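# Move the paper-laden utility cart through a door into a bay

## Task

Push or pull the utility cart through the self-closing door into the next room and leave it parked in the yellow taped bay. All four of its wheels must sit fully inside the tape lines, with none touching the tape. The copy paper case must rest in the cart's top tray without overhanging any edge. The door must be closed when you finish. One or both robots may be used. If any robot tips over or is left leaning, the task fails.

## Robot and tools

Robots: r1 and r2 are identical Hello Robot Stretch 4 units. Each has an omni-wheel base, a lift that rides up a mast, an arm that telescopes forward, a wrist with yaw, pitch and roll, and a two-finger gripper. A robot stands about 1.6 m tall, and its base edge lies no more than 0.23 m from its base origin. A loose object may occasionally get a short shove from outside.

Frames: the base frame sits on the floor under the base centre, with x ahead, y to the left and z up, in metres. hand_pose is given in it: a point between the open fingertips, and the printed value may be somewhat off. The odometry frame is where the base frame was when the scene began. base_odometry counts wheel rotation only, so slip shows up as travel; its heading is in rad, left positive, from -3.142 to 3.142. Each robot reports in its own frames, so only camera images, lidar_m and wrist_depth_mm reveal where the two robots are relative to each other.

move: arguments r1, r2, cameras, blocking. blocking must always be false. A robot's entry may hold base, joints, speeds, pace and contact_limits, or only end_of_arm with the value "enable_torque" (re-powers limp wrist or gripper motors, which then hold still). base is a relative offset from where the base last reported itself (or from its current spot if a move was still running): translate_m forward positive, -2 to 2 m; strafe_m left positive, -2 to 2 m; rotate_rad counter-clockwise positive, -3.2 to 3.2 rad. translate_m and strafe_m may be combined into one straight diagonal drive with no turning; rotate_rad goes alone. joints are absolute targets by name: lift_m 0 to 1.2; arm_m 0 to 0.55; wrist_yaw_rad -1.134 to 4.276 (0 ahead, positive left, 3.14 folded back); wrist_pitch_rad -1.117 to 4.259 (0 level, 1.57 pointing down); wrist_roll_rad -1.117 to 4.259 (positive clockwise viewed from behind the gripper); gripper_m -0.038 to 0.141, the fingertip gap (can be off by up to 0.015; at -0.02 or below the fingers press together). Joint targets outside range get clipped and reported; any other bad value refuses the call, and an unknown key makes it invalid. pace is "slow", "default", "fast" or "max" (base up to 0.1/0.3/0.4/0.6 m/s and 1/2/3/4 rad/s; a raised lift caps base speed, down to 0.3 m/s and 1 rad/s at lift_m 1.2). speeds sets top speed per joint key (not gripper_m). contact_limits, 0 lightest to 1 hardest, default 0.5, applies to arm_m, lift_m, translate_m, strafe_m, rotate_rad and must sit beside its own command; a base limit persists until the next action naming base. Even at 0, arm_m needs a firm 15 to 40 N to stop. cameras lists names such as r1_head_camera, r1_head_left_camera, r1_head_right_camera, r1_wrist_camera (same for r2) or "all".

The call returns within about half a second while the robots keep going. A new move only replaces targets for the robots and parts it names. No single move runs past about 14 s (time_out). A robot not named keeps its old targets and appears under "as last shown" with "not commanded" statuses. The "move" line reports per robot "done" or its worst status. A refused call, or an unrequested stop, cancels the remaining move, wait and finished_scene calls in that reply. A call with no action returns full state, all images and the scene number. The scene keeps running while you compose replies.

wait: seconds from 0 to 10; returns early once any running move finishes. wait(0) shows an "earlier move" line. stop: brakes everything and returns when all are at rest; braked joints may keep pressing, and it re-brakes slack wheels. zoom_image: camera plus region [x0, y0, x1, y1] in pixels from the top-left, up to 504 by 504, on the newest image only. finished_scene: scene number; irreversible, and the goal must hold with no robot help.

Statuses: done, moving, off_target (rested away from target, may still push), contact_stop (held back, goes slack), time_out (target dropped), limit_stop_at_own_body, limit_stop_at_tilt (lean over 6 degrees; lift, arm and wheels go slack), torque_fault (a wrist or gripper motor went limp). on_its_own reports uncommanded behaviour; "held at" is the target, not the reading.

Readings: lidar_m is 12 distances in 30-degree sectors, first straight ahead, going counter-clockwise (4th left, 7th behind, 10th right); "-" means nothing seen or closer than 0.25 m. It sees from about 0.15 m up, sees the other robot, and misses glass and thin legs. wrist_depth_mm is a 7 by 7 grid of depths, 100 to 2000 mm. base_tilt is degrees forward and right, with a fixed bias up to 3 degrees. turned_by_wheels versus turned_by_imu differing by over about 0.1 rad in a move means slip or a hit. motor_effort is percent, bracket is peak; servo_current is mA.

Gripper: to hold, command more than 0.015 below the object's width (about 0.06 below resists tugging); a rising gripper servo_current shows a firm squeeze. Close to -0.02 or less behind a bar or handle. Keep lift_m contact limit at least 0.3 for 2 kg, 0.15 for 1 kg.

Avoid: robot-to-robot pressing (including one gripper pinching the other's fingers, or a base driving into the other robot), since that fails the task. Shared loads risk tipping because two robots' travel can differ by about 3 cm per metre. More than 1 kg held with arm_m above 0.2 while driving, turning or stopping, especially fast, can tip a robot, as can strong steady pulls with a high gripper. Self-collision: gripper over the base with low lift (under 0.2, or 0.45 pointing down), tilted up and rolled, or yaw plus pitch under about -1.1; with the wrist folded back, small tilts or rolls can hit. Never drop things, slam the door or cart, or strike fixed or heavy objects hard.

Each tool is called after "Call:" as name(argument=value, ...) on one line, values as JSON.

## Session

Call:
move(blocking=false)

Scene clock: 0.00 s.
r1.base_odometry: x=+0.000 y=+0.000 heading=+0.000
r1.turned_by_wheels: +0.000
r1.turned_by_imu: +0.000
r1.base_tilt: forward=-1.6 right=+1.3
r1.lidar_m: 0.96 1.73 2.02 2.40 3.92 1.60 0.85 0.77 0.78 0.89 0.77 0.78
r1.base_status: not commanded
r1.joint_positions: lift_m=+0.124 arm_m=+0.000 wrist_yaw_rad=+3.194 wrist_pitch_rad=+0.002 wrist_roll_rad=+0.000 gripper_m=+0.056
r1.joint_status: not commanded
r1.measured_speeds: all 0
r1.motor_effort: lift_m=+19 arm_m=-4 wheel_0=-2 wheel_1=+1 wheel_2=+0
r1.servo_current: wrist_yaw_rad=59 wrist_pitch_rad=46 wrist_roll_rad=46 gripper_m=39
r1.hand_pose: x=-0.1216 y=+0.0722 z=+0.3019 quat_wxyz=(-0.026, -0.001, +0.000, +1.000) (m; r1's base frame)
r1.wrist_depth_mm: - 135 - - - - - / - 123 135 - - - - / - 121 191 - - - - / 110 136 194 - - - - / 137 - - - 1618 - - / 226 - 190 1098 188 1160 1118 / 224 163 750 798 768 768 759
r2.base_odometry: x=+0.000 y=+0.000 heading=+0.000
r2.turned_by_wheels: +0.000
r2.turned_by_imu: +0.000
r2.base_tilt: forward=-0.6 right=+0.1
r2.lidar_m: 1.29 1.32 1.58 2.33 2.36 2.78 1.41 1.41 2.77 2.39 2.42 1.48
r2.base_status: not commanded
r2.joint_positions: lift_m=+0.200 arm_m=+0.000 wrist_yaw_rad=+3.211 wrist_pitch_rad=+0.001 wrist_roll_rad=+0.000 gripper_m=+0.056
r2.joint_status: not commanded
r2.measured_speeds: all 0
r2.motor_effort: lift_m=+18 arm_m=-4 wheel_0=-1 wheel_1=+1 wheel_2=+1
r2.servo_current: wrist_yaw_rad=46 wrist_pitch_rad=39 wrist_roll_rad=52 gripper_m=52
r2.hand_pose: x=-0.1229 y=+0.0671 z=+0.3779 quat_wxyz=(-0.035, -0.001, +0.000, +0.999) (m; r2's base frame)
r2.wrist_depth_mm: - - 137 - - - - / - - 137 - - - - / - 109 138 - - - - / - 140 175 - - - - / 214 - - - - - - / 213 1281 196 1255 190 1336 1182 / 208 243 866 - - 854 878
pictures: r1_head_camera, r1_head_left_camera, r1_head_right_camera, r1_wrist_camera, r2_head_camera, r2_head_left_camera, r2_head_right_camera, r2_wrist_camera
Images, in order (width x height): r1_head_camera 420x560, r1_head_left_camera 420x672, r1_head_right_camera 420x672, r1_wrist_camera 616x392, r2_head_camera 420x560, r2_head_left_camera 420x672, r2_head_right_camera 420x672, r2_wrist_camera 616x392.

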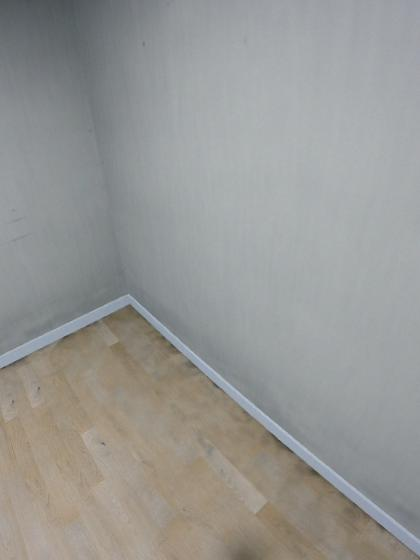

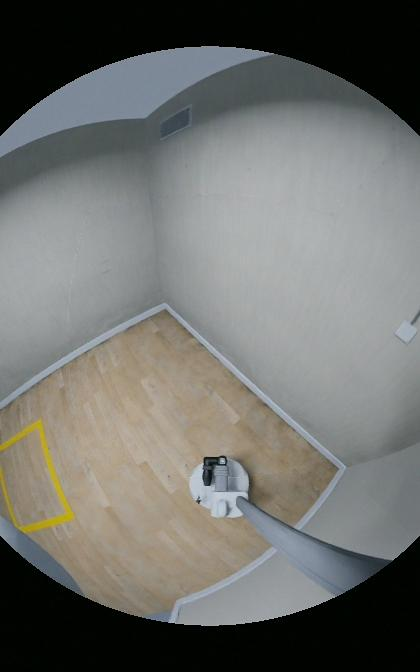

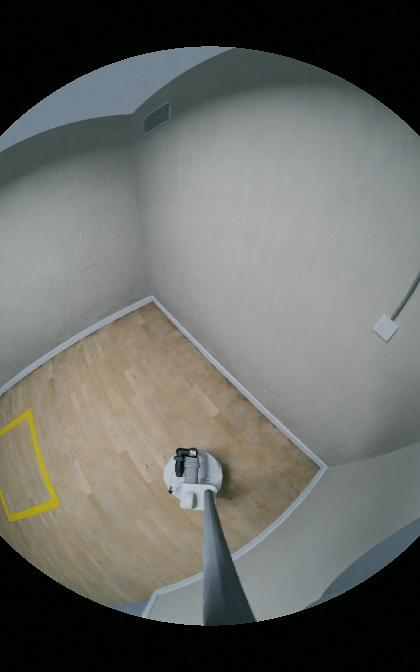

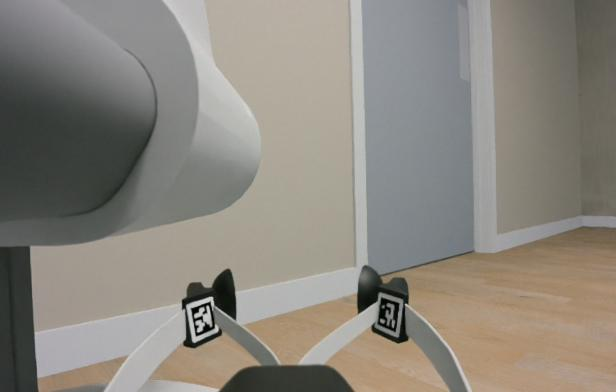

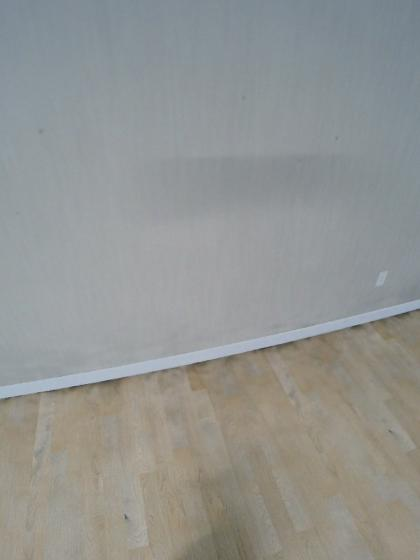

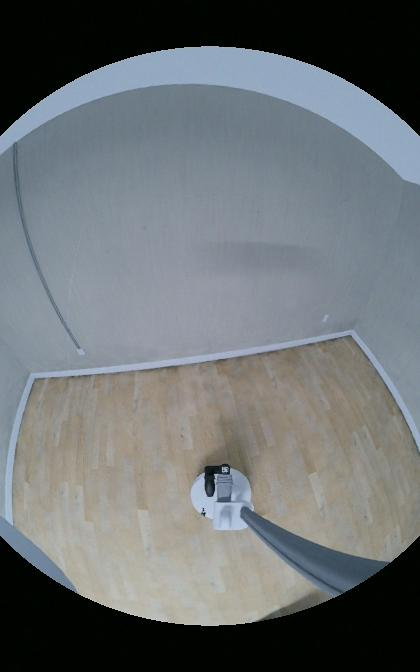

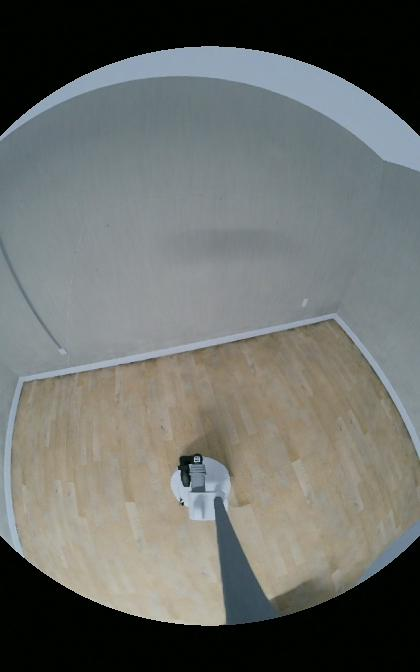

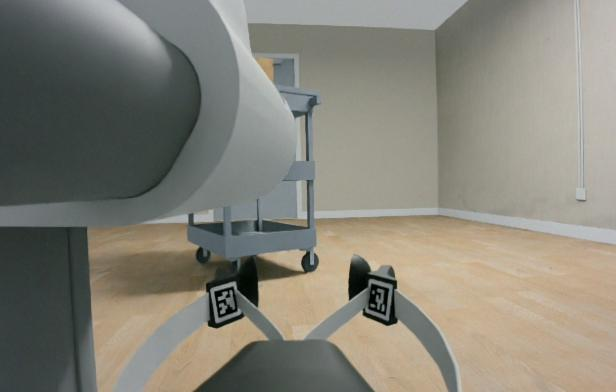

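Call:
move(blocking=false, r1={"base":{"rotate_rad":2.0}}, r2={"base":{"rotate_rad":3.1},"joints":{"lift_m":0.8}})

Call:
wait(seconds=2.2)

Call:
wait(seconds=2.5, cameras=["r1_head_camera","r1_head_left_camera","r2_head_camera","r2_head_left_camera"])

Scene clock: 7.83 s.
move: r1 moving; r2 moving
r1.base_odometry: x=+0.000 y=+0.000 heading=+0.253
r1.turned_by_wheels: +0.253
r1.turned_by_imu: +0.253
r1.base_tilt: forward=-1.6 right=+1.3
r1.lidar_m: 1.15 2.01 2.11 2.98 2.65 1.07 0.80 0.74 0.81 0.80 0.72 0.82
r1.base_status: rotate_rad moving
r1.joint_positions: lift_m=+0.124 arm_m=+0.000 wrist_yaw_rad=+3.194 wrist_pitch_rad=+0.002 wrist_roll_rad=+0.000 gripper_m=+0.056
r1.joint_status: not commanded
r1.measured_speeds: translate_m=+0.000 strafe_m=+0.000 rotate_rad=+0.974 lift_m=+0.000 arm_m=+0.000 wrist_yaw_rad=+0.000 wrist_pitch_rad=+0.000 wrist_roll_rad=+0.000
r1.motor_effort: lift_m=+19(20) arm_m=-4(4) wheel_0=-7(9) wheel_1=-6(7) wheel_2=-6(7)
r1.servo_current: wrist_yaw_rad=46(59) wrist_pitch_rad=39(52) wrist_roll_rad=33(65) gripper_m=39(46)
r1.hand_pose: x=-0.1216 y=+0.0722 z=+0.3019 quat_wxyz=(-0.026, -0.001, +0.000, +1.000) (m; r1's base frame)
r1.wrist_depth_mm: - 135 - - - - 1808 / - 123 135 - - - 1808 / - 121 192 - - - 1756 / 111 136 195 - - - 1808 / 137 - - - - - 1756 / 226 - 190 976 188 1118 1138 / 224 152 759 798 778 750 759
r2.base_odometry: x=+0.000 y=+0.000 heading=+0.252
r2.turned_by_wheels: +0.252
r2.turned_by_imu: +0.245
r2.base_tilt: forward=-0.7 right=+0.0
r2.lidar_m: 1.29 1.38 1.94 2.33 2.46 3.37 1.44 3.35 2.49 2.40 1.84 1.36
r2.base_status: rotate_rad moving
r2.joint_positions: lift_m=+0.238 arm_m=+0.000 wrist_yaw_rad=+3.211 wrist_pitch_rad=+0.001 wrist_roll_rad=+0.000 gripper_m=+0.056
r2.joint_status: lift_m moving
r2.measured_speeds: translate_m=+0.002 strafe_m=+0.000 rotate_rad=+0.977 lift_m=+0.146 arm_m=+0.000 wrist_yaw_rad=+0.000 wrist_pitch_rad=+0.000 wrist_roll_rad=+0.000
r2.motor_effort: lift_m=+23(25) arm_m=-4(4) wheel_0=-4(9) wheel_1=-10(10) wheel_2=-10(11)
r2.servo_current: wrist_yaw_rad=52(52) wrist_pitch_rad=46(46) wrist_roll_rad=52(65) gripper_m=46(52)
r2.hand_pose: x=-0.1229 y=+0.0671 z=+0.4157 quat_wxyz=(-0.035, -0.001, +0.000, +0.999) (m; r2's base frame)
r2.wrist_depth_mm: - - 137 - - - - / - - 137 1756 - - - / - 110 138 - - - - / - 140 176 - - - - / 215 - - - - - - / 213 1366 196 1430 190 1464 1281 / 210 242 1008 - - 976 946
pictures: none

Scene clock: 9.63 s.
earlier move: r1 done; r2 moving
r1.base_odometry: x=+0.000 y=+0.000 heading=+2.000
r1.turned_by_wheels: +1.747
r1.turned_by_imu: +1.756
r1.base_tilt: forward=-1.6 right=+1.3
r1.lidar_m: 3.69 1.91 0.92 0.75 0.75 0.86 0.77 0.75 0.90 1.47 2.01 2.26
r1.base_status: done
r1.joint_positions: lift_m=+0.124 arm_m=+0.000 wrist_yaw_rad=+3.194 wrist_pitch_rad=+0.002 wrist_roll_rad=+0.000 gripper_m=+0.056
r1.joint_status: not commanded
r1.measured_speeds: all 0
r1.motor_effort: lift_m=+19(20) arm_m=-4(4) wheel_0=-1(10) wheel_1=-1(9) wheel_2=+0(8)
r1.servo_current: wrist_yaw_rad=46(65) wrist_pitch_rad=46(52) wrist_roll_rad=39(65) gripper_m=46(52)
r1.hand_pose: x=-0.1216 y=+0.0722 z=+0.3019 quat_wxyz=(-0.026, -0.001, +0.000, +1.000) (m; r1's base frame)
r1.wrist_depth_mm: - 135 - - - - - / - 123 135 - - - - / - 121 191 - - - - / 110 136 194 - - - - / 137 - - - - - - / 216 - 190 - 187 - - / 224 163 750 788 778 759 715
r2.base_odometry: x=+0.000 y=+0.000 heading=+3.039
r2.turned_by_wheels: +2.787
r2.turned_by_imu: +2.713
r2.base_tilt: forward=-0.6 right=+0.1
r2.lidar_m: 1.52 1.38 2.98 2.43 2.35 1.63 1.31 1.30 1.49 2.30 2.32 2.63
r2.base_status: rotate_rad moving
r2.joint_positions: lift_m=+0.727 arm_m=+0.000 wrist_yaw_rad=+3.211 wrist_pitch_rad=+0.001 wrist_roll_rad=+0.000 gripper_m=+0.056
r2.joint_status: lift_m moving
r2.measured_speeds: translate_m=-0.002 strafe_m=+0.000 rotate_rad=+0.532 lift_m=+0.214 arm_m=+0.000 wrist_yaw_rad=+0.000 wrist_pitch_rad=+0.000 wrist_roll_rad=+0.000
r2.motor_effort: lift_m=+20(26) arm_m=-4(4) wheel_0=-6(10) wheel_1=-3(10) wheel_2=-5(13)
r2.servo_current: wrist_yaw_rad=39(52) wrist_pitch_rad=46(46) wrist_roll_rad=52(65) gripper_m=46(52)
r2.hand_pose: x=-0.1228 y=+0.0671 z=+0.9050 quat_wxyz=(-0.035, -0.001, +0.000, +0.999) (m; r2's base frame)
r2.wrist_depth_mm: - - 137 - - - - / - 107 137 - - - - / - 113 138 235 - - - / - 140 165 - - - - / 216 - - - - - - / 213 - 189 - 188 - - / 211 122 - - - - 1808
wait: 1.80 of 2.2 s (r1 has come to rest)
pictures: none

Scene clock: 10.60 s.
earlier move: r2 done
r1.base_odometry: x=+0.000 y=+0.000 heading=+2.000
r1.turned_by_wheels: +0.000
r1.turned_by_imu: +0.000
r1.base_tilt: forward=-1.6 right=+1.3
r1.lidar_m: 3.70 1.90 0.92 0.75 0.76 0.86 0.75 0.78 0.91 1.48 2.02 2.26
r1.base_status: done
r1.joint_positions: lift_m=+0.124 arm_m=+0.000 wrist_yaw_rad=+3.194 wrist_pitch_rad=+0.002 wrist_roll_rad=+0.000 gripper_m=+0.056
r1.joint_status: not commanded
r1.measured_speeds: all 0
r1.motor_effort: lift_m=+19(20) arm_m=-4(4) wheel_0=-1(10) wheel_1=-1(9) wheel_2=+0(8)
r1.servo_current: wrist_yaw_rad=26(65) wrist_pitch_rad=46(52) wrist_roll_rad=59(65) gripper_m=39(52)
r1.hand_pose: x=-0.1216 y=+0.0722 z=+0.3019 quat_wxyz=(-0.026, -0.001, +0.000, +1.000) (m; r1's base frame)
r1.wrist_depth_mm: - 135 - - - - - / - 123 135 - - - - / - 121 191 - - - - / 110 136 194 - - - - / 137 - - - - - - / 215 - 190 - 188 - - / 224 163 759 788 788 759 715
r2.base_odometry: x=+0.000 y=+0.000 heading=+3.099
r2.turned_by_wheels: +0.061
r2.turned_by_imu: +0.059
r2.base_tilt: forward=-0.7 right=+0.0
r2.lidar_m: 1.44 1.39 2.84 2.42 2.38 1.58 1.31 1.31 1.52 2.37 2.32 2.69
r2.base_status: done
r2.joint_positions: lift_m=+0.800 arm_m=+0.000 wrist_yaw_rad=+3.211 wrist_pitch_rad=+0.001 wrist_roll_rad=+0.000 gripper_m=+0.056
r2.joint_status: all done
r2.measured_speeds: all 0
r2.motor_effort: lift_m=+21(26) arm_m=-4(4) wheel_0=-3(10) wheel_1=-2(10) wheel_2=-4(13)
r2.servo_current: wrist_yaw_rad=46(52) wrist_pitch_rad=33(46) wrist_roll_rad=46(65) gripper_m=52(59)
r2.hand_pose: x=-0.1228 y=+0.0671 z=+0.9776 quat_wxyz=(-0.035, -0.001, +0.000, +0.999) (m; r2's base frame)
r2.wrist_depth_mm: - - 137 - - - - / - 107 138 - - - - / - 113 138 233 - - - / - 140 164 - - - - / 215 - - - - - - / 213 - 190 - 188 - - / 211 123 - - - - -
wait: 0.97 of 2.5 s (r2 has come to rest)
pictures: r1_head_camera, r1_head_left_camera, r2_head_camera, r2_head_left_camera
Images, in order (width x height): r1_head_camera 420x560, r1_head_left_camera 420x672, r2_head_camera 420x560, r2_head_left_camera 420x672.

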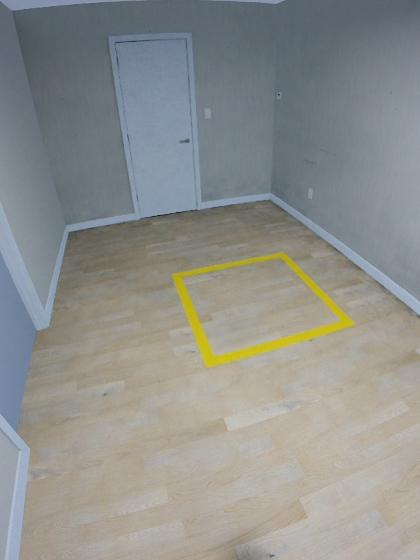

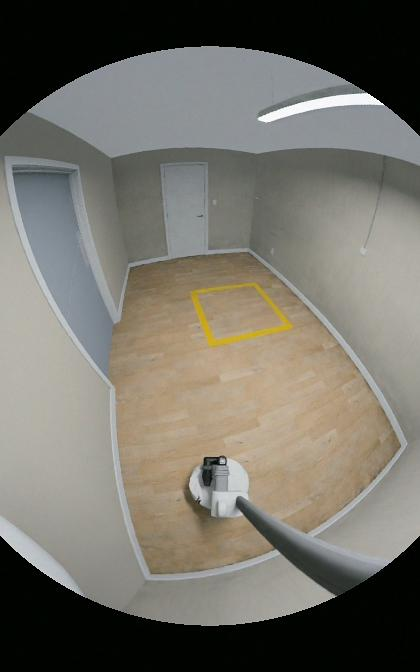

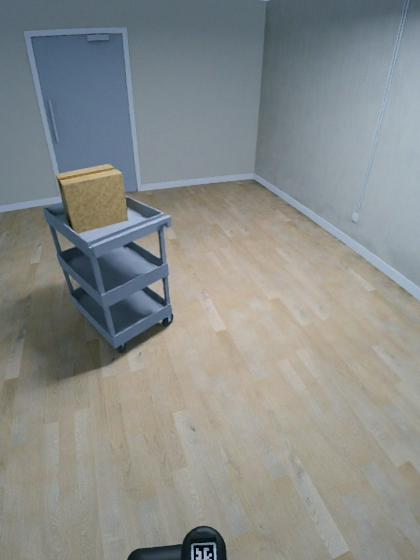

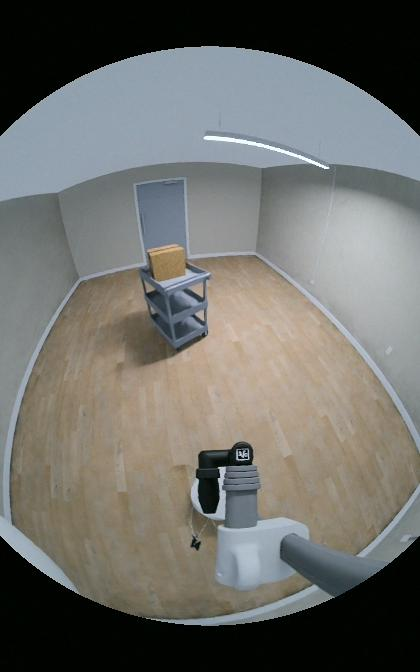

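Call:
zoom_image(camera="r2_head_camera", region=[20, 150, 200, 370])

Call:
zoom_image(camera="r2_head_left_camera", region=[120, 170, 240, 360])

Scaled by 2.291 from the camera's 420x560 image, which has a finer 1200x1600 frame.

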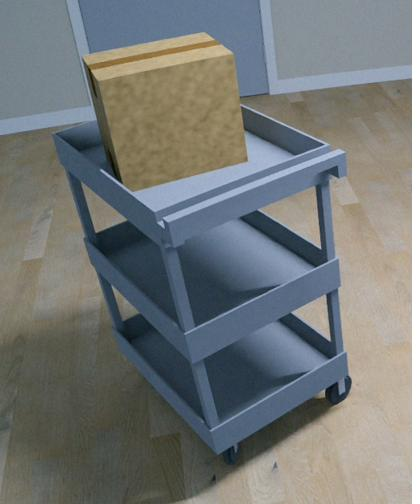

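Scaled by 2.653 from the camera's 420x672 image, which has a finer 600x960 frame.

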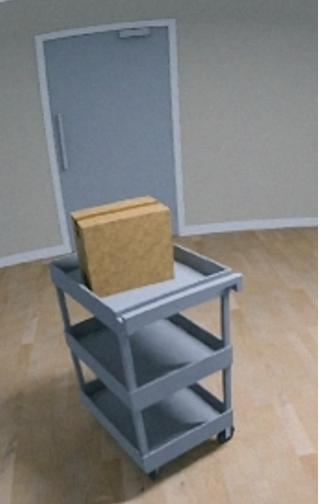

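Call:
move(blocking=false, r2={"base":{"rotate_rad":0.27}}, r1={"base":{"translate_m":1.0},"joints":{"lift_m":0.6}})

Call:
wait(seconds=2)

Call:
wait(seconds=5, cameras=["r1_head_camera","r1_head_left_camera","r2_head_camera","r2_head_left_camera"])

Scene clock: 30.40 s.
move: r1 moving; r2 moving
r1.base_odometry: x=-0.013 y=+0.028 heading=+2.000
r1.turned_by_wheels: +0.000
r1.turned_by_imu: +0.000
r1.base_tilt: forward=-1.6 right=+1.3
r1.lidar_m: 3.69 1.92 0.89 0.77 0.76 0.86 0.81 0.80 0.90 1.54 2.00 2.26
r1.base_status: translate_m moving
r1.joint_positions: lift_m=+0.162 arm_m=+0.000 wrist_yaw_rad=+3.194 wrist_pitch_rad=+0.002 wrist_roll_rad=+0.000 gripper_m=+0.056
r1.joint_status: lift_m moving
r1.measured_speeds: translate_m=+0.121 strafe_m=+0.000 rotate_rad=-0.001 lift_m=+0.146 arm_m=+0.000 wrist_yaw_rad=+0.000 wrist_pitch_rad=+0.000 wrist_roll_rad=+0.000
r1.motor_effort: lift_m=+25(28) arm_m=-3(4) wheel_0=+7(7) wheel_1=+7(7) wheel_2=-8(9)
r1.servo_current: wrist_yaw_rad=59(78) wrist_pitch_rad=46(46) wrist_roll_rad=72(72) gripper_m=46(46)
r1.hand_pose: x=-0.1216 y=+0.0722 z=+0.3395 quat_wxyz=(-0.026, -0.001, +0.000, +1.000) (m; r1's base frame)
r1.wrist_depth_mm: - 135 - - - - - / - 121 135 - - - - / - 124 187 - - - - / 111 136 200 - - - - / 137 - - - - - - / 214 - 191 - 187 - - / 222 152 820 143 842 788 -
r2.base_odometry: x=+0.000 y=+0.000 heading=-2.968
r2.turned_by_wheels: +0.216
r2.turned_by_imu: +0.211
r2.base_tilt: forward=-0.6 right=+0.1
r2.lidar_m: 1.39 3.73 2.53 2.39 2.04 1.40 1.31 1.34 1.74 2.33 2.37 3.11
r2.base_status: rotate_rad moving
r2.joint_positions: lift_m=+0.800 arm_m=+0.000 wrist_yaw_rad=+3.211 wrist_pitch_rad=+0.001 wrist_roll_rad=+0.000 gripper_m=+0.056
r2.joint_status: not commanded
r2.measured_speeds: translate_m=+0.001 strafe_m=+0.001 rotate_rad=+0.494 lift_m=+0.000 arm_m=+0.000 wrist_yaw_rad=+0.000 wrist_pitch_rad=+0.000 wrist_roll_rad=+0.000
r2.motor_effort: lift_m=+21(21) arm_m=-4(4) wheel_0=-4(9) wheel_1=-5(10) wheel_2=-6(11)
r2.servo_current: wrist_yaw_rad=46(52) wrist_pitch_rad=39(46) wrist_roll_rad=46(59) gripper_m=52(52)
r2.hand_pose: x=-0.1228 y=+0.0671 z=+0.9776 quat_wxyz=(-0.035, -0.001, +0.000, +0.999) (m; r2's base frame)
r2.wrist_depth_mm: - - 137 - - - - / - 107 137 - - - - / - 113 138 234 - - - / - 140 164 - - - - / 216 - - - - - - / 213 - 189 - 187 - - / 211 122 - - - - -
pictures: none

Scene clock: 30.93 s.
earlier move: r1 moving; r2 done
r1.base_odometry: x=-0.056 y=+0.122 heading=+2.000
r1.turned_by_wheels: +0.000
r1.turned_by_imu: +0.000
r1.base_tilt: forward=-1.6 right=+1.3
r1.lidar_m: 3.66 2.00 0.96 0.77 0.78 0.88 0.91 0.88 1.03 1.72 1.96 2.23
r1.base_status: translate_m moving
r1.joint_positions: lift_m=+0.285 arm_m=+0.000 wrist_yaw_rad=+3.194 wrist_pitch_rad=+0.002 wrist_roll_rad=+0.000 gripper_m=+0.056
r1.joint_status: lift_m moving
r1.measured_speeds: translate_m=+0.255 strafe_m=+0.000 rotate_rad=+0.000 lift_m=+0.301 arm_m=+0.000 wrist_yaw_rad=+0.000 wrist_pitch_rad=+0.000 wrist_roll_rad=+0.000
r1.motor_effort: lift_m=+26(28) arm_m=-4(4) wheel_0=+6(9) wheel_1=+7(7) wheel_2=-9(10)
r1.servo_current: wrist_yaw_rad=59(78) wrist_pitch_rad=46(52) wrist_roll_rad=59(72) gripper_m=39(46)
r1.hand_pose: x=-0.1216 y=+0.0722 z=+0.4627 quat_wxyz=(-0.026, -0.001, +0.000, +1.000) (m; r1's base frame)
r1.wrist_depth_mm: - 135 - - - - - / - 123 135 - - - - / - 124 161 - - - - / 109 135 198 - - - - / 137 - - - - - - / 223 - 190 - 187 - - / - 140 181 137 1025 960 -
r2.base_odometry: x=+0.000 y=+0.000 heading=-2.915
r2.turned_by_wheels: +0.053
r2.turned_by_imu: +0.051
r2.base_tilt: forward=-0.7 right=+0.0
r2.lidar_m: 1.39 3.52 2.50 2.37 1.93 1.39 1.30 1.37 1.85 2.33 2.41 3.26
r2.base_status: done
r2.joint_positions: lift_m=+0.800 arm_m=+0.000 wrist_yaw_rad=+3.211 wrist_pitch_rad=+0.001 wrist_roll_rad=+0.000 gripper_m=+0.056
r2.joint_status: not commanded
r2.measured_speeds: all 0
r2.motor_effort: lift_m=+21(21) arm_m=-4(4) wheel_0=-3(9) wheel_1=-4(10) wheel_2=-5(11)
r2.servo_current: wrist_yaw_rad=46(52) wrist_pitch_rad=46(46) wrist_roll_rad=39(59) gripper_m=46(52)
r2.hand_pose: x=-0.1228 y=+0.0671 z=+0.9776 quat_wxyz=(-0.035, -0.001, +0.000, +0.999) (m; r2's base frame)
r2.wrist_depth_mm: - - 137 - - - - / - 107 138 - - - - / - 113 138 234 - - - / - 140 164 - - - - / 215 - - - - - - / 212 - 190 - 188 - - / 210 123 - - - - -
wait: 0.53 of 2 s (r2 has come to rest)
pictures: none

Scene clock: 34.73 s.
earlier move: r1 done
r1.base_odometry: x=-0.416 y=+0.909 heading=+2.000
r1.turned_by_wheels: +0.000
r1.turned_by_imu: +0.000
r1.base_tilt: forward=-1.6 right=+1.3
r1.lidar_m: 2.98 2.44 1.38 1.05 1.05 1.20 1.73 1.70 1.97 1.68 1.70 1.92
r1.base_status: done
r1.joint_positions: lift_m=+0.600 arm_m=+0.000 wrist_yaw_rad=+3.194 wrist_pitch_rad=+0.002 wrist_roll_rad=+0.000 gripper_m=+0.056
r1.joint_status: all done
r1.measured_speeds: all 0
r1.motor_effort: lift_m=+24(28) arm_m=-4(4) wheel_0=+3(9) wheel_1=+2(8) wheel_2=+1(10)
r1.servo_current: wrist_yaw_rad=52(78) wrist_pitch_rad=39(52) wrist_roll_rad=52(72) gripper_m=46(52)
r1.hand_pose: x=-0.1216 y=+0.0722 z=+0.7772 quat_wxyz=(-0.026, -0.001, +0.000, +1.000) (m; r1's base frame)
r1.wrist_depth_mm: - 135 - - - - - / - 123 135 - - - - / - 121 191 - - - - / 110 136 194 - - - - / 137 - - - - - - / 216 - 190 - 187 - - / - 151 1661 143 1661 - -
r2.base_odometry: x=+0.000 y=+0.000 heading=-2.915
r2.turned_by_wheels: +0.000
r2.turned_by_imu: +0.001
r2.base_tilt: forward=-0.6 right=+0.1
r2.lidar_m: 1.38 3.51 2.52 2.40 1.98 1.34 1.31 1.37 1.85 2.34 2.41 3.29
r2.base_status: done
r2.joint_positions: lift_m=+0.800 arm_m=+0.000 wrist_yaw_rad=+3.211 wrist_pitch_rad=+0.001 wrist_roll_rad=+0.000 gripper_m=+0.056
r2.joint_status: not commanded
r2.measured_speeds: all 0
r2.motor_effort: lift_m=+21(21) arm_m=-4(4) wheel_0=-3(9) wheel_1=-4(10) wheel_2=-4(11)
r2.servo_current: wrist_yaw_rad=39(52) wrist_pitch_rad=39(46) wrist_roll_rad=46(59) gripper_m=46(59)
r2.hand_pose: x=-0.1228 y=+0.0671 z=+0.9776 quat_wxyz=(-0.035, -0.001, +0.000, +0.999) (m; r2's base frame)
r2.wrist_depth_mm: - - 137 - - - - / - 107 137 - - - - / - 113 138 234 - - - / - 140 164 - - - - / 215 - - - - - - / 213 - 189 - 188 - - / 211 123 - - - - -
wait: 3.80 of 5 s (r1 has come to rest)
pictures: r1_head_camera, r1_head_left_camera, r2_head_camera, r2_head_left_camera
Images, in order (width x height): r1_head_camera 420x560, r1_head_left_camera 420x672, r2_head_camera 420x560, r2_head_left_camera 420x672.

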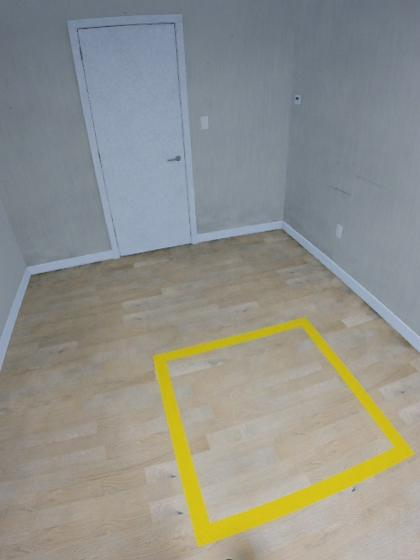

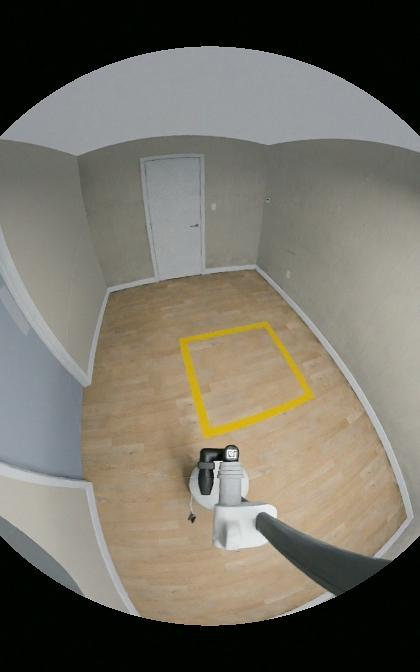

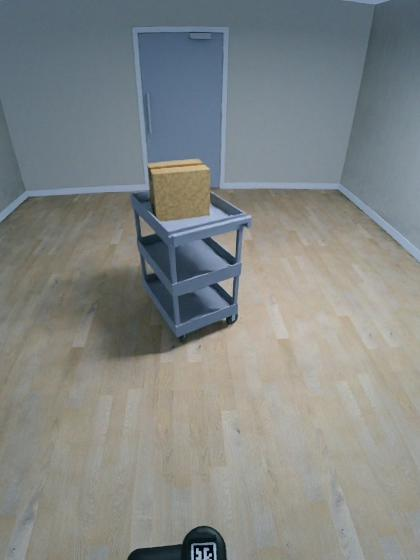

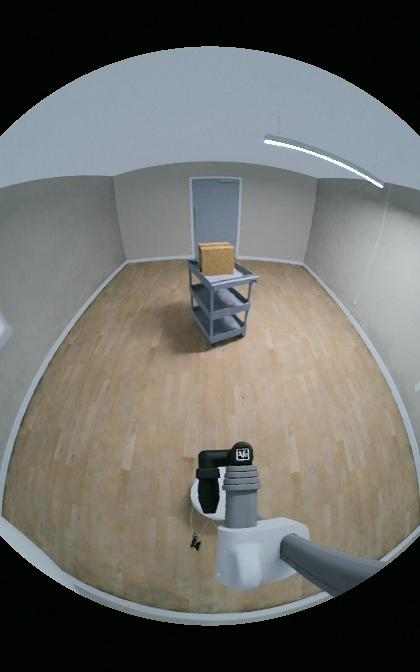

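Call:
move(blocking=false, r2={"base":{"strafe_m":-0.62},"joints":{"lift_m":0.9}})

Call:
wait(seconds=4)

Call:
move(blocking=false, r2={"base":{"translate_m":1.8}})

Call:
wait(seconds=8, cameras=["r2_head_camera","r2_head_left_camera","r2_wrist_camera"])

Scene clock: 47.87 s.
move: r2 moving
r1: as last shown
r1.lidar_m: 2.97 2.44 1.40 1.07 1.05 1.18 1.73 1.71 1.96 1.73 1.68 1.91
r1.motor_effort: lift_m=+24(24) arm_m=-4(4) wheel_0=+3(3) wheel_1=+2(2) wheel_2=+1(1)
r1.servo_current: wrist_yaw_rad=52(65) wrist_pitch_rad=46(46) wrist_roll_rad=39(59) gripper_m=39(46)
r1.wrist_depth_mm: - 135 - - - - - / - 123 135 - - - - / - 121 191 - - - - / 111 136 195 - - - - / 137 - - - - - - / 216 - 190 - 187 - - / - 151 1661 143 1708 - -
r2.base_odometry: x=-0.008 y=+0.035 heading=-2.915
r2.turned_by_wheels: +0.000
r2.turned_by_imu: +0.000
r2.base_tilt: forward=-0.7 right=+0.1
r2.lidar_m: 1.41 3.58 2.52 2.41 1.93 1.35 1.28 1.36 1.82 2.28 2.39 3.24
r2.base_status: strafe_m moving
r2.joint_positions: lift_m=+0.838 arm_m=+0.000 wrist_yaw_rad=+3.211 wrist_pitch_rad=+0.001 wrist_roll_rad=+0.000 gripper_m=+0.056
r2.joint_status: lift_m moving
r2.measured_speeds: translate_m=+0.000 strafe_m=-0.141 rotate_rad=+0.001 lift_m=+0.146 arm_m=+0.000 wrist_yaw_rad=+0.000 wrist_pitch_rad=+0.000 wrist_roll_rad=+0.000
r2.motor_effort: lift_m=+24(26) arm_m=-4(4) wheel_0=+8(14) wheel_1=-11(13) wheel_2=+0(4)
r2.servo_current: wrist_yaw_rad=46(52) wrist_pitch_rad=46(46) wrist_roll_rad=39(52) gripper_m=46(52)
r2.hand_pose: x=-0.1228 y=+0.0671 z=+1.0156 quat_wxyz=(-0.035, -0.001, +0.000, +0.999) (m; r2's base frame)
r2.wrist_depth_mm: - - 137 - - - - / - 107 137 - - - - / - 110 138 235 - - - / - 140 165 - - - - / 216 - - - - - - / 213 - 190 - 188 - - / 211 122 - - - - -
pictures: none

Scene clock: 50.77 s.
earlier move: r2 done
r1.base_odometry: x=-0.416 y=+0.909 heading=+2.000
r1.turned_by_wheels: +0.000
r1.turned_by_imu: +0.000
r1.base_tilt: forward=-1.6 right=+1.3
r1.lidar_m: 2.97 2.42 1.41 1.07 1.06 1.20 1.74 1.72 1.96 1.73 1.69 1.93
r1.base_status: not commanded
r1.joint_positions: lift_m=+0.600 arm_m=+0.000 wrist_yaw_rad=+3.194 wrist_pitch_rad=+0.002 wrist_roll_rad=+0.000 gripper_m=+0.056
r1.joint_status: not commanded
r1.measured_speeds: all 0
r1.motor_effort: lift_m=+24(24) arm_m=-4(4) wheel_0=+2(3) wheel_1=+2(3) wheel_2=+1(1)
r1.servo_current: wrist_yaw_rad=46(65) wrist_pitch_rad=46(52) wrist_roll_rad=46(72) gripper_m=39(46)
r1.hand_pose: x=-0.1216 y=+0.0722 z=+0.7772 quat_wxyz=(-0.026, -0.001, +0.000, +1.000) (m; r1's base frame)
r1.wrist_depth_mm: - 135 - - - - - / - 123 135 - - - - / - 121 191 - - - - / 111 135 194 - - - - / 137 - - - - - - / 216 - 190 - 188 - - / - 151 1618 143 1756 - -
r2.base_odometry: x=-0.139 y=+0.604 heading=-2.915
r2.turned_by_wheels: +0.000
r2.turned_by_imu: -0.001
r2.base_tilt: forward=-0.7 right=+0.1
r2.lidar_m: 1.61 1.56 3.17 2.99 1.95 1.38 1.31 1.36 1.80 1.72 1.77 2.41
r2.base_status: done
r2.joint_positions: lift_m=+0.900 arm_m=+0.000 wrist_yaw_rad=+3.211 wrist_pitch_rad=+0.001 wrist_roll_rad=+0.000 gripper_m=+0.056
r2.joint_status: all done
r2.measured_speeds: all 0
r2.motor_effort: lift_m=+21(26) arm_m=-4(4) wheel_0=+1(14) wheel_1=-3(13) wheel_2=+0(4)
r2.servo_current: wrist_yaw_rad=39(52) wrist_pitch_rad=33(46) wrist_roll_rad=46(59) gripper_m=46(52)
r2.hand_pose: x=-0.1228 y=+0.0671 z=+1.0776 quat_wxyz=(-0.035, -0.001, +0.000, +0.999) (m; r2's base frame)
r2.wrist_depth_mm: - - 136 - - - - / - - 137 - - - - / - 111 138 223 - - - / - 139 155 - - - - / 213 - - - - - - / 211 - 189 - 188 - - / 206 125 - - - - -
wait: 2.90 of 4 s (r2 has come to rest)
pictures: none

Scene clock: 51.27 s.
move: r2 moving
r1: as last shown
r1.lidar_m: 2.95 2.44 1.40 1.08 1.05 1.23 1.73 1.73 1.96 1.73 1.71 1.93
r1.servo_current: wrist_yaw_rad=52(65) wrist_pitch_rad=39(46) wrist_roll_rad=52(65) gripper_m=46(46)
r1.wrist_depth_mm: - 135 - - - - - / - 123 135 - - - - / - 121 192 - - - - / 110 136 194 - - - - / 137 - - - - - - / 216 - 190 - 187 - - / - 151 1618 143 1708 - -
r2.base_odometry: x=-0.170 y=+0.597 heading=-2.915
r2.turned_by_wheels: +0.000
r2.turned_by_imu: +0.000
r2.base_tilt: forward=-0.7 right=+0.1
r2.lidar_m: 1.56 1.53 3.15 2.98 1.99 1.39 1.33 1.37 1.79 1.71 1.78 2.40
r2.base_status: translate_m moving
r2.joint_positions: lift_m=+0.900 arm_m=+0.000 wrist_yaw_rad=+3.211 wrist_pitch_rad=+0.001 wrist_roll_rad=+0.000 gripper_m=+0.056
r2.joint_status: not commanded
r2.measured_speeds: translate_m=+0.123 strafe_m=+0.001 rotate_rad=+0.002 lift_m=+0.000 arm_m=+0.000 wrist_yaw_rad=+0.000 wrist_pitch_rad=+0.000 wrist_roll_rad=+0.000
r2.motor_effort: lift_m=+21(21) arm_m=-4(4) wheel_0=+8(9) wheel_1=+6(8) wheel_2=-12(13)
r2.servo_current: wrist_yaw_rad=52(52) wrist_pitch_rad=39(46) wrist_roll_rad=39(52) gripper_m=52(52)
r2.hand_pose: x=-0.1228 y=+0.0671 z=+1.0776 quat_wxyz=(-0.035, -0.001, +0.000, +0.999) (m; r2's base frame)
r2.wrist_depth_mm: - - 137 - - - - / - - 137 - - - - / - 111 138 222 - - - / - 139 155 - - - - / 213 - - - - - - / 211 - 190 - 188 - - / 206 124 - - - - -
pictures: none

Scene clock: 58.27 s.
earlier move: r2 done
r1.base_odometry: x=-0.416 y=+0.909 heading=+2.000
r1.turned_by_wheels: +0.000
r1.turned_by_imu: +0.000
r1.base_tilt: forward=-1.6 right=+1.2
r1.lidar_m: 2.97 2.43 1.38 1.06 1.07 1.21 1.73 1.72 1.98 1.71 1.70 1.91
r1.base_status: not commanded
r1.joint_positions: lift_m=+0.600 arm_m=+0.000 wrist_yaw_rad=+3.194 wrist_pitch_rad=+0.002 wrist_roll_rad=+0.000 gripper_m=+0.056
r1.joint_status: not commanded
r1.measured_speeds: all 0
r1.motor_effort: lift_m=+24(24) arm_m=-4(4) wheel_0=+2(4) wheel_1=+2(3) wheel_2=+1(1)
r1.servo_current: wrist_yaw_rad=46(72) wrist_pitch_rad=46(52) wrist_roll_rad=65(78) gripper_m=39(52)
r1.hand_pose: x=-0.1216 y=+0.0722 z=+0.7772 quat_wxyz=(-0.026, -0.001, +0.000, +1.000) (m; r1's base frame)
r1.wrist_depth_mm: - 135 - - - - - / - 123 135 - - - - / - 121 191 - - - - / 111 136 194 - - - - / 137 - - - - - - / 215 - 190 - 187 - - / - 151 1661 143 1661 - -
r2.base_odometry: x=-1.893 y=+0.199 heading=-2.915
r2.turned_by_wheels: +0.000
r2.turned_by_imu: +0.003
r2.base_tilt: forward=-0.6 right=+0.0
r2.lidar_m: 2.69 2.82 0.48 0.37 0.36 3.24 3.11 2.45 1.77 1.69 1.74 2.36
r2.base_status: done
r2.joint_positions: lift_m=+0.900 arm_m=+0.000 wrist_yaw_rad=+3.211 wrist_pitch_rad=+0.001 wrist_roll_rad=+0.000 gripper_m=+0.056
r2.joint_status: not commanded
r2.measured_speeds: all 0
r2.motor_effort: lift_m=+21(21) arm_m=-4(4) wheel_0=+3(12) wheel_1=+4(9) wheel_2=-2(14)
r2.servo_current: wrist_yaw_rad=46(65) wrist_pitch_rad=39(52) wrist_roll_rad=39(59) gripper_m=46(59)
r2.hand_pose: x=-0.1228 y=+0.0671 z=+1.0777 quat_wxyz=(-0.035, -0.001, +0.000, +0.999) (m; r2's base frame)
r2.wrist_depth_mm: - - 137 - - - - / - 107 137 - - - - / - 110 138 - - - - / - 140 178 - - - - / 216 - - - - - - / 213 - 196 - 190 - - / 211 245 - - - - -
wait: 7.00 of 8 s (r2 has come to rest)
pictures: r2_head_camera, r2_head_left_camera, r2_wrist_camera
Images, in order (width x height): r2_head_camera 420x560, r2_head_left_camera 420x672, r2_wrist_camera 616x392.

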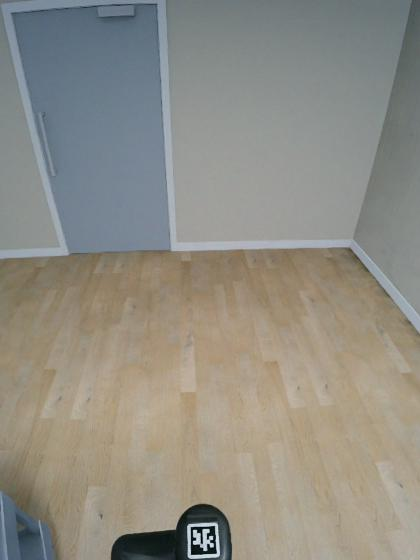

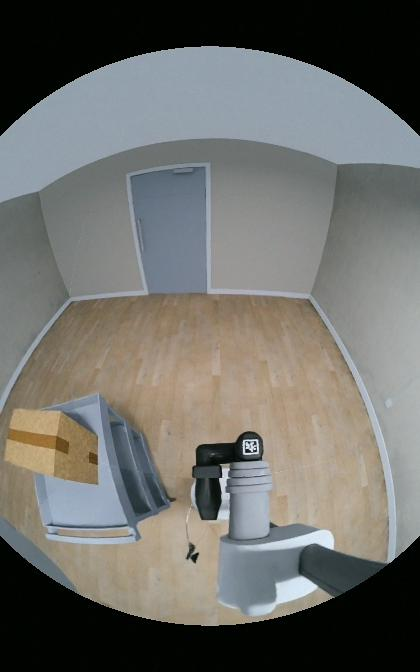

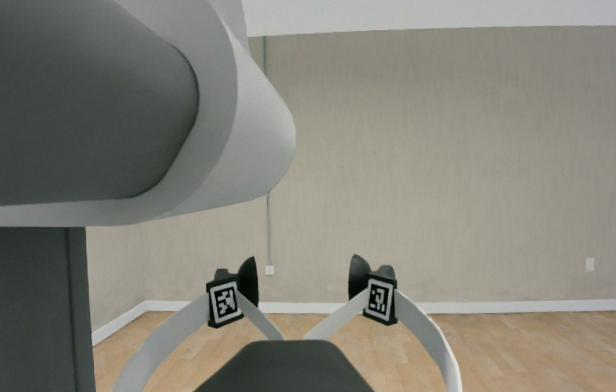

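Call:
zoom_image(camera="r2_head_left_camera", region=[0, 380, 190, 570])

Call:
move(blocking=false, r2={"base":{"translate_m":1.45},"joints":{"wrist_yaw_rad":0.0,"gripper_m":0.1,"arm_m":0.05}})

Call:
wait(seconds=3)

Call:
wait(seconds=4, cameras=["r2_head_camera","r2_head_left_camera"])

Scaled by 2.653 from the camera's 420x672 image, which has a finer 600x960 frame.

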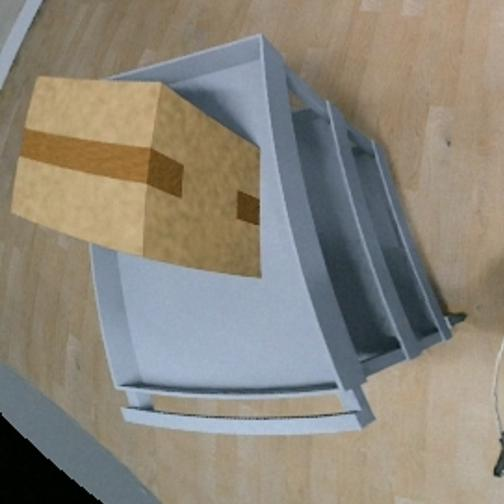

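Scene clock: 64.77 s.
move: r2 moving
r1: as last shown
r1.lidar_m: 2.97 2.44 1.38 1.05 1.07 1.19 1.72 1.73 1.96 1.71 1.69 1.94
r1.motor_effort: lift_m=+24(24) arm_m=-3(4) wheel_0=+3(4) wheel_1=+2(2) wheel_2=+1(1)
r1.servo_current: wrist_yaw_rad=52(52) wrist_pitch_rad=39(52) wrist_roll_rad=52(72) gripper_m=39(46)
r1.wrist_depth_mm: - 135 - - - - - / - 123 135 - - - - / - 121 192 - - - - / 110 136 195 - - - - / 137 - - - - - - / 216 - 190 - 187 - - / - 151 1618 143 1708 - -
r2.base_odometry: x=-1.924 y=+0.192 heading=-2.915
r2.turned_by_wheels: +0.000
r2.turned_by_imu: +0.001
r2.base_tilt: forward=-0.7 right=+0.0
r2.lidar_m: 2.68 2.79 0.51 0.36 0.37 3.25 3.16 2.43 1.78 1.65 1.74 2.36
r2.base_status: translate_m moving
r2.joint_positions: lift_m=+0.900 arm_m=+0.041 wrist_yaw_rad=+2.650 wrist_pitch_rad=+0.001 wrist_roll_rad=+0.000 gripper_m=+0.075
r2.joint_status: arm_m moving; wrist_yaw_rad moving; gripper_m moving
r2.measured_speeds: translate_m=+0.121 strafe_m=-0.001 rotate_rad=-0.006 lift_m=+0.000 arm_m=+0.088 wrist_yaw_rad=-1.737 wrist_pitch_rad=+0.000 wrist_roll_rad=+0.000
r2.motor_effort: lift_m=+21(21) arm_m=+7(9) wheel_0=+7(10) wheel_1=+8(8) wheel_2=-11(13)
r2.servo_current: wrist_yaw_rad=111(150) wrist_pitch_rad=52(52) wrist_roll_rad=46(52) gripper_m=117(117)
r2.hand_pose: x=-0.0006 y=+0.2132 z=+1.0777 quat_wxyz=(+0.243, -0.001, +0.000, +0.970) (m; r2's base frame)
r2.wrist_depth_mm: - - - - - - - / - - - - - - - / 236 - - - - - - / - - - - - - - / - - - - - - - / - - 190 - 189 - - / - - - - - - -
pictures: none

Scene clock: 67.77 s.
earlier move: r2 moving
r1.base_odometry: x=-0.416 y=+0.909 heading=+2.000
r1.turned_by_wheels: +0.000
r1.turned_by_imu: +0.000
r1.base_tilt: forward=-1.6 right=+1.3
r1.lidar_m: 2.96 2.42 1.38 1.06 1.06 1.22 1.71 1.72 1.96 1.70 1.70 1.91
r1.base_status: not commanded
r1.joint_positions: lift_m=+0.600 arm_m=+0.000 wrist_yaw_rad=+3.194 wrist_pitch_rad=+0.002 wrist_roll_rad=+0.000 gripper_m=+0.056
r1.joint_status: not commanded
r1.measured_speeds: all 0
r1.motor_effort: lift_m=+24(24) arm_m=-4(4) wheel_0=+3(4) wheel_1=+2(3) wheel_2=+1(1)
r1.servo_current: wrist_yaw_rad=52(72) wrist_pitch_rad=39(52) wrist_roll_rad=59(72) gripper_m=46(52)
r1.hand_pose: x=-0.1216 y=+0.0722 z=+0.7772 quat_wxyz=(-0.026, -0.001, +0.000, +1.000) (m; r1's base frame)
r1.wrist_depth_mm: - 135 - - - - - / - 124 135 - - - - / - 121 191 - - - - / 111 136 195 - - - - / 137 - - - - - - / 216 - 190 - 187 - - / - 152 1661 143 1661 - -
r2.base_odometry: x=-2.742 y=+0.003 heading=-2.914
r2.turned_by_wheels: +0.000
r2.turned_by_imu: +0.001
r2.base_tilt: forward=-0.6 right=+0.1
r2.lidar_m: 1.84 1.91 2.58 3.09 0.75 0.80 4.08 2.42 1.74 1.67 1.72 1.94
r2.base_status: translate_m moving
r2.joint_positions: lift_m=+0.900 arm_m=+0.050 wrist_yaw_rad=+0.003 wrist_pitch_rad=+0.001 wrist_roll_rad=+0.000 gripper_m=+0.100
r2.joint_status: all done
r2.measured_speeds: translate_m=+0.301 strafe_m=+0.000 rotate_rad=-0.002 lift_m=+0.000 arm_m=+0.000 wrist_yaw_rad=+0.000 wrist_pitch_rad=+0.000 wrist_roll_rad=+0.000
r2.motor_effort: lift_m=+20(21) arm_m=+8(10) wheel_0=+5(11) wheel_1=+6(9) wheel_2=-9(15)
r2.servo_current: wrist_yaw_rad=52(150) wrist_pitch_rad=39(52) wrist_roll_rad=39(59) gripper_m=52(117)
r2.hand_pose: x=+0.5093 y=-0.0866 z=+1.0777 quat_wxyz=(+1.000, +0.000, +0.001, +0.001) (m; r2's base frame)
r2.wrist_depth_mm: - - - - - - - / - - - - - - - / - - - - - - - / - - - - - - - / - - - - - - - / - - 187 - 185 - - / - - - - - - -
wait: 3.00 s; no rest
pictures: none

Scene clock: 70.60 s.
earlier move: r2 done
r1.base_odometry: x=-0.416 y=+0.909 heading=+2.000
r1.turned_by_wheels: +0.000
r1.turned_by_imu: +0.000
r1.base_tilt: forward=-1.6 right=+1.3
r1.lidar_m: 2.98 2.44 1.41 1.07 1.07 1.21 1.73 1.69 1.97 1.71 1.70 1.92
r1.base_status: not commanded
r1.joint_positions: lift_m=+0.600 arm_m=+0.000 wrist_yaw_rad=+3.194 wrist_pitch_rad=+0.002 wrist_roll_rad=+0.000 gripper_m=+0.056
r1.joint_status: not commanded
r1.measured_speeds: all 0
r1.motor_effort: lift_m=+24(24) arm_m=-4(4) wheel_0=+3(4) wheel_1=+2(3) wheel_2=+1(1)
r1.servo_current: wrist_yaw_rad=46(72) wrist_pitch_rad=46(52) wrist_roll_rad=33(72) gripper_m=46(52)
r1.hand_pose: x=-0.1216 y=+0.0722 z=+0.7772 quat_wxyz=(-0.026, -0.001, +0.000, +1.000) (m; r1's base frame)
r1.wrist_depth_mm: - 135 - - - - - / - 124 135 - - - - / - 121 192 - - - - / 111 136 195 - - - - / 137 - - - - - - / 216 - 191 - 187 - - / - 151 1618 143 1756 - -
r2.base_odometry: x=-3.306 y=-0.127 heading=-2.914
r2.turned_by_wheels: +0.000
r2.turned_by_imu: +0.001
r2.base_tilt: forward=-0.7 right=+0.1
r2.lidar_m: 1.25 1.32 1.70 3.10 3.21 1.21 1.54 2.41 1.71 1.64 1.71 1.31
r2.base_status: done
r2.joint_positions: lift_m=+0.900 arm_m=+0.050 wrist_yaw_rad=+0.003 wrist_pitch_rad=+0.001 wrist_roll_rad=+0.000 gripper_m=+0.100
r2.joint_status: all done
r2.measured_speeds: all 0
r2.motor_effort: lift_m=+20(21) arm_m=+7(10) wheel_0=+2(11) wheel_1=+2(9) wheel_2=-2(15)
r2.servo_current: wrist_yaw_rad=39(150) wrist_pitch_rad=39(52) wrist_roll_rad=46(65) gripper_m=52(117)
r2.hand_pose: x=+0.5093 y=-0.0866 z=+1.0777 quat_wxyz=(+1.000, +0.000, +0.001, +0.001) (m; r2's base frame)
r2.wrist_depth_mm: - - - - - - - / - - - - - - - / - - - - - - - / - - - - - - - / - - - - - - - / - - 188 - 185 - - / - - - - - - -
wait: 2.83 of 4 s (r2 has come to rest)
pictures: r2_head_camera, r2_head_left_camera
Images, in order (width x height): r2_head_camera 420x560, r2_head_left_camera 420x672.

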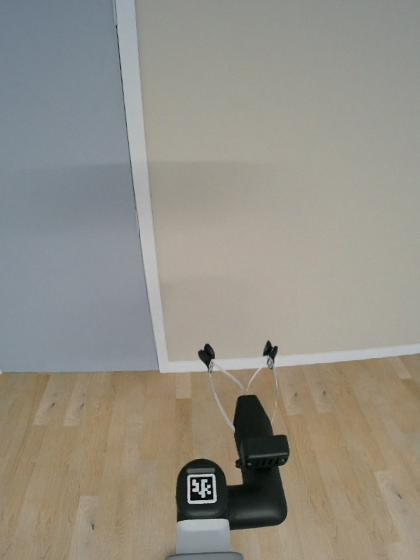

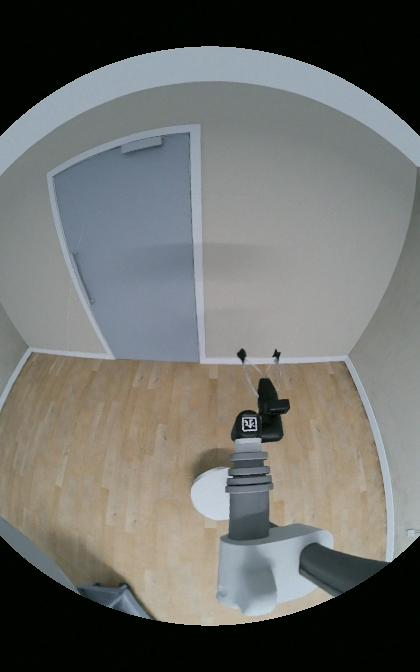

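Call:
move(blocking=false, r2={"base":{"translate_m":0.3,"strafe_m":1.25}})

Call:
wait(seconds=7, cameras=["r2_wrist_camera","r2_head_camera"])

Scene clock: 87.20 s.
move: r2 moving
r1: as last shown
r1.base_tilt: forward=-1.5 right=+1.2
r1.lidar_m: 2.98 2.45 1.42 1.06 1.04 1.23 1.73 1.72 1.95 1.72 1.69 1.96
r1.motor_effort: lift_m=+24(24) arm_m=-4(4) wheel_0=+3(3) wheel_1=+2(2) wheel_2=+1(1)
r1.servo_current: wrist_yaw_rad=46(65) wrist_pitch_rad=46(52) wrist_roll_rad=33(72) gripper_m=39(46)
r1.wrist_depth_mm: - 135 - - - - - / - 123 135 - - - - / - 121 192 - - - - / 111 135 194 - - - - / 137 - - - - - - / 216 - 191 - 187 - - / - 151 1661 143 1708 - -
r2.base_odometry: x=-3.306 y=-0.160 heading=-2.915
r2.turned_by_wheels: +0.000
r2.turned_by_imu: +0.000
r2.base_tilt: forward=-0.7 right=+0.0
r2.lidar_m: 1.24 1.31 1.76 3.05 3.18 1.22 1.50 2.47 1.79 1.68 1.74 1.30
r2.base_status: translate_m moving; strafe_m moving
r2.joint_positions: lift_m=+0.900 arm_m=+0.050 wrist_yaw_rad=+0.003 wrist_pitch_rad=+0.001 wrist_roll_rad=+0.000 gripper_m=+0.100
r2.joint_status: not commanded
r2.measured_speeds: translate_m=+0.027 strafe_m=+0.123 rotate_rad=+0.001 lift_m=+0.000 arm_m=+0.000 wrist_yaw_rad=-0.002 wrist_pitch_rad=+0.000 wrist_roll_rad=+0.000
r2.motor_effort: lift_m=+20(20) arm_m=+7(8) wheel_0=-12(12) wheel_1=+11(11) wheel_2=-7(7)
r2.servo_current: wrist_yaw_rad=46(52) wrist_pitch_rad=39(46) wrist_roll_rad=39(52) gripper_m=59(59)
r2.hand_pose: x=+0.5093 y=-0.0866 z=+1.0777 quat_wxyz=(+1.000, +0.000, +0.001, +0.001) (m; r2's base frame)
r2.wrist_depth_mm: - - - - - - - / - - - - - - - / - - - - - - - / - - - - - - - / - - - - - - - / - - 189 - 186 - - / - - - - - - -
pictures: none

Scene clock: 92.43 s.
earlier move: r2 done
r1.base_odometry: x=-0.416 y=+0.909 heading=+2.000
r1.turned_by_wheels: +0.000
r1.turned_by_imu: +0.000
r1.base_tilt: forward=-1.6 right=+1.2
r1.lidar_m: 2.98 2.44 1.39 1.06 1.06 1.22 1.73 1.72 1.98 1.72 1.71 1.92
r1.base_status: not commanded
r1.joint_positions: lift_m=+0.600 arm_m=+0.000 wrist_yaw_rad=+3.194 wrist_pitch_rad=+0.002 wrist_roll_rad=+0.000 gripper_m=+0.056
r1.joint_status: not commanded
r1.measured_speeds: all 0
r1.motor_effort: lift_m=+24(24) arm_m=-4(4) wheel_0=+2(4) wheel_1=+2(3) wheel_2=+1(1)
r1.servo_current: wrist_yaw_rad=59(72) wrist_pitch_rad=39(52) wrist_roll_rad=39(72) gripper_m=39(46)
r1.hand_pose: x=-0.1216 y=+0.0722 z=+0.7772 quat_wxyz=(-0.026, -0.001, +0.000, +1.000) (m; r1's base frame)
r1.wrist_depth_mm: - 135 - - - - - / - 123 135 - - - - / - 121 192 - - - - / 111 136 193 - - - - / 137 - - - - - - / 216 - 190 - 188 - - / - 151 1618 143 1708 - -
r2.base_odometry: x=-3.317 y=-1.413 heading=-2.915
r2.turned_by_wheels: +0.000
r2.turned_by_imu: +0.002
r2.base_tilt: forward=-0.7 right=+0.1
r2.lidar_m: 0.89 0.99 1.36 1.85 1.94 2.60 1.50 1.46 3.03 2.89 1.36 0.99
r2.base_status: done
r2.joint_positions: lift_m=+0.900 arm_m=+0.050 wrist_yaw_rad=+0.003 wrist_pitch_rad=+0.001 wrist_roll_rad=+0.000 gripper_m=+0.100
r2.joint_status: not commanded
r2.measured_speeds: all 0
r2.motor_effort: lift_m=+20(20) arm_m=+7(8) wheel_0=-3(12) wheel_1=+1(12) wheel_2=-5(9)
r2.servo_current: wrist_yaw_rad=46(65) wrist_pitch_rad=33(46) wrist_roll_rad=46(65) gripper_m=46(59)
r2.hand_pose: x=+0.5093 y=-0.0866 z=+1.0777 quat_wxyz=(+1.000, +0.000, +0.001, +0.001) (m; r2's base frame)
r2.wrist_depth_mm: - - 661 - - - - / - - - 585 - - - / - - - 597 - - - / - - - 603 - - - / - - - - - - - / - - 188 162 186 - - / - - - - - - -
wait: 5.23 of 7 s (r2 has come to rest)
pictures: r2_head_camera, r2_wrist_camera
Images, in order (width x height): r2_head_camera 420x560, r2_wrist_camera 616x392.

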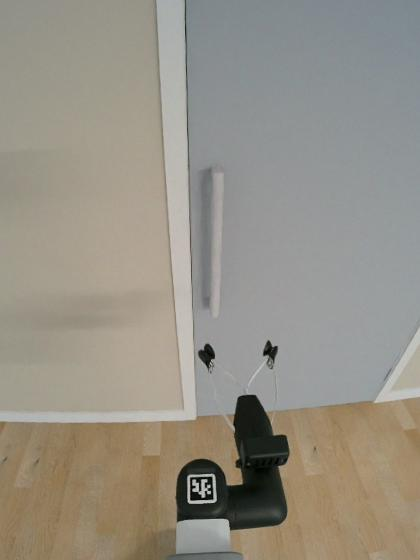

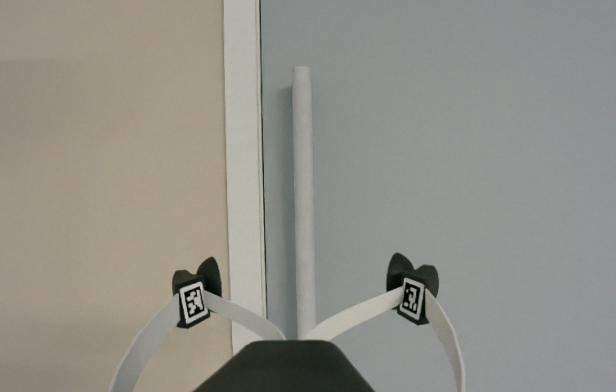

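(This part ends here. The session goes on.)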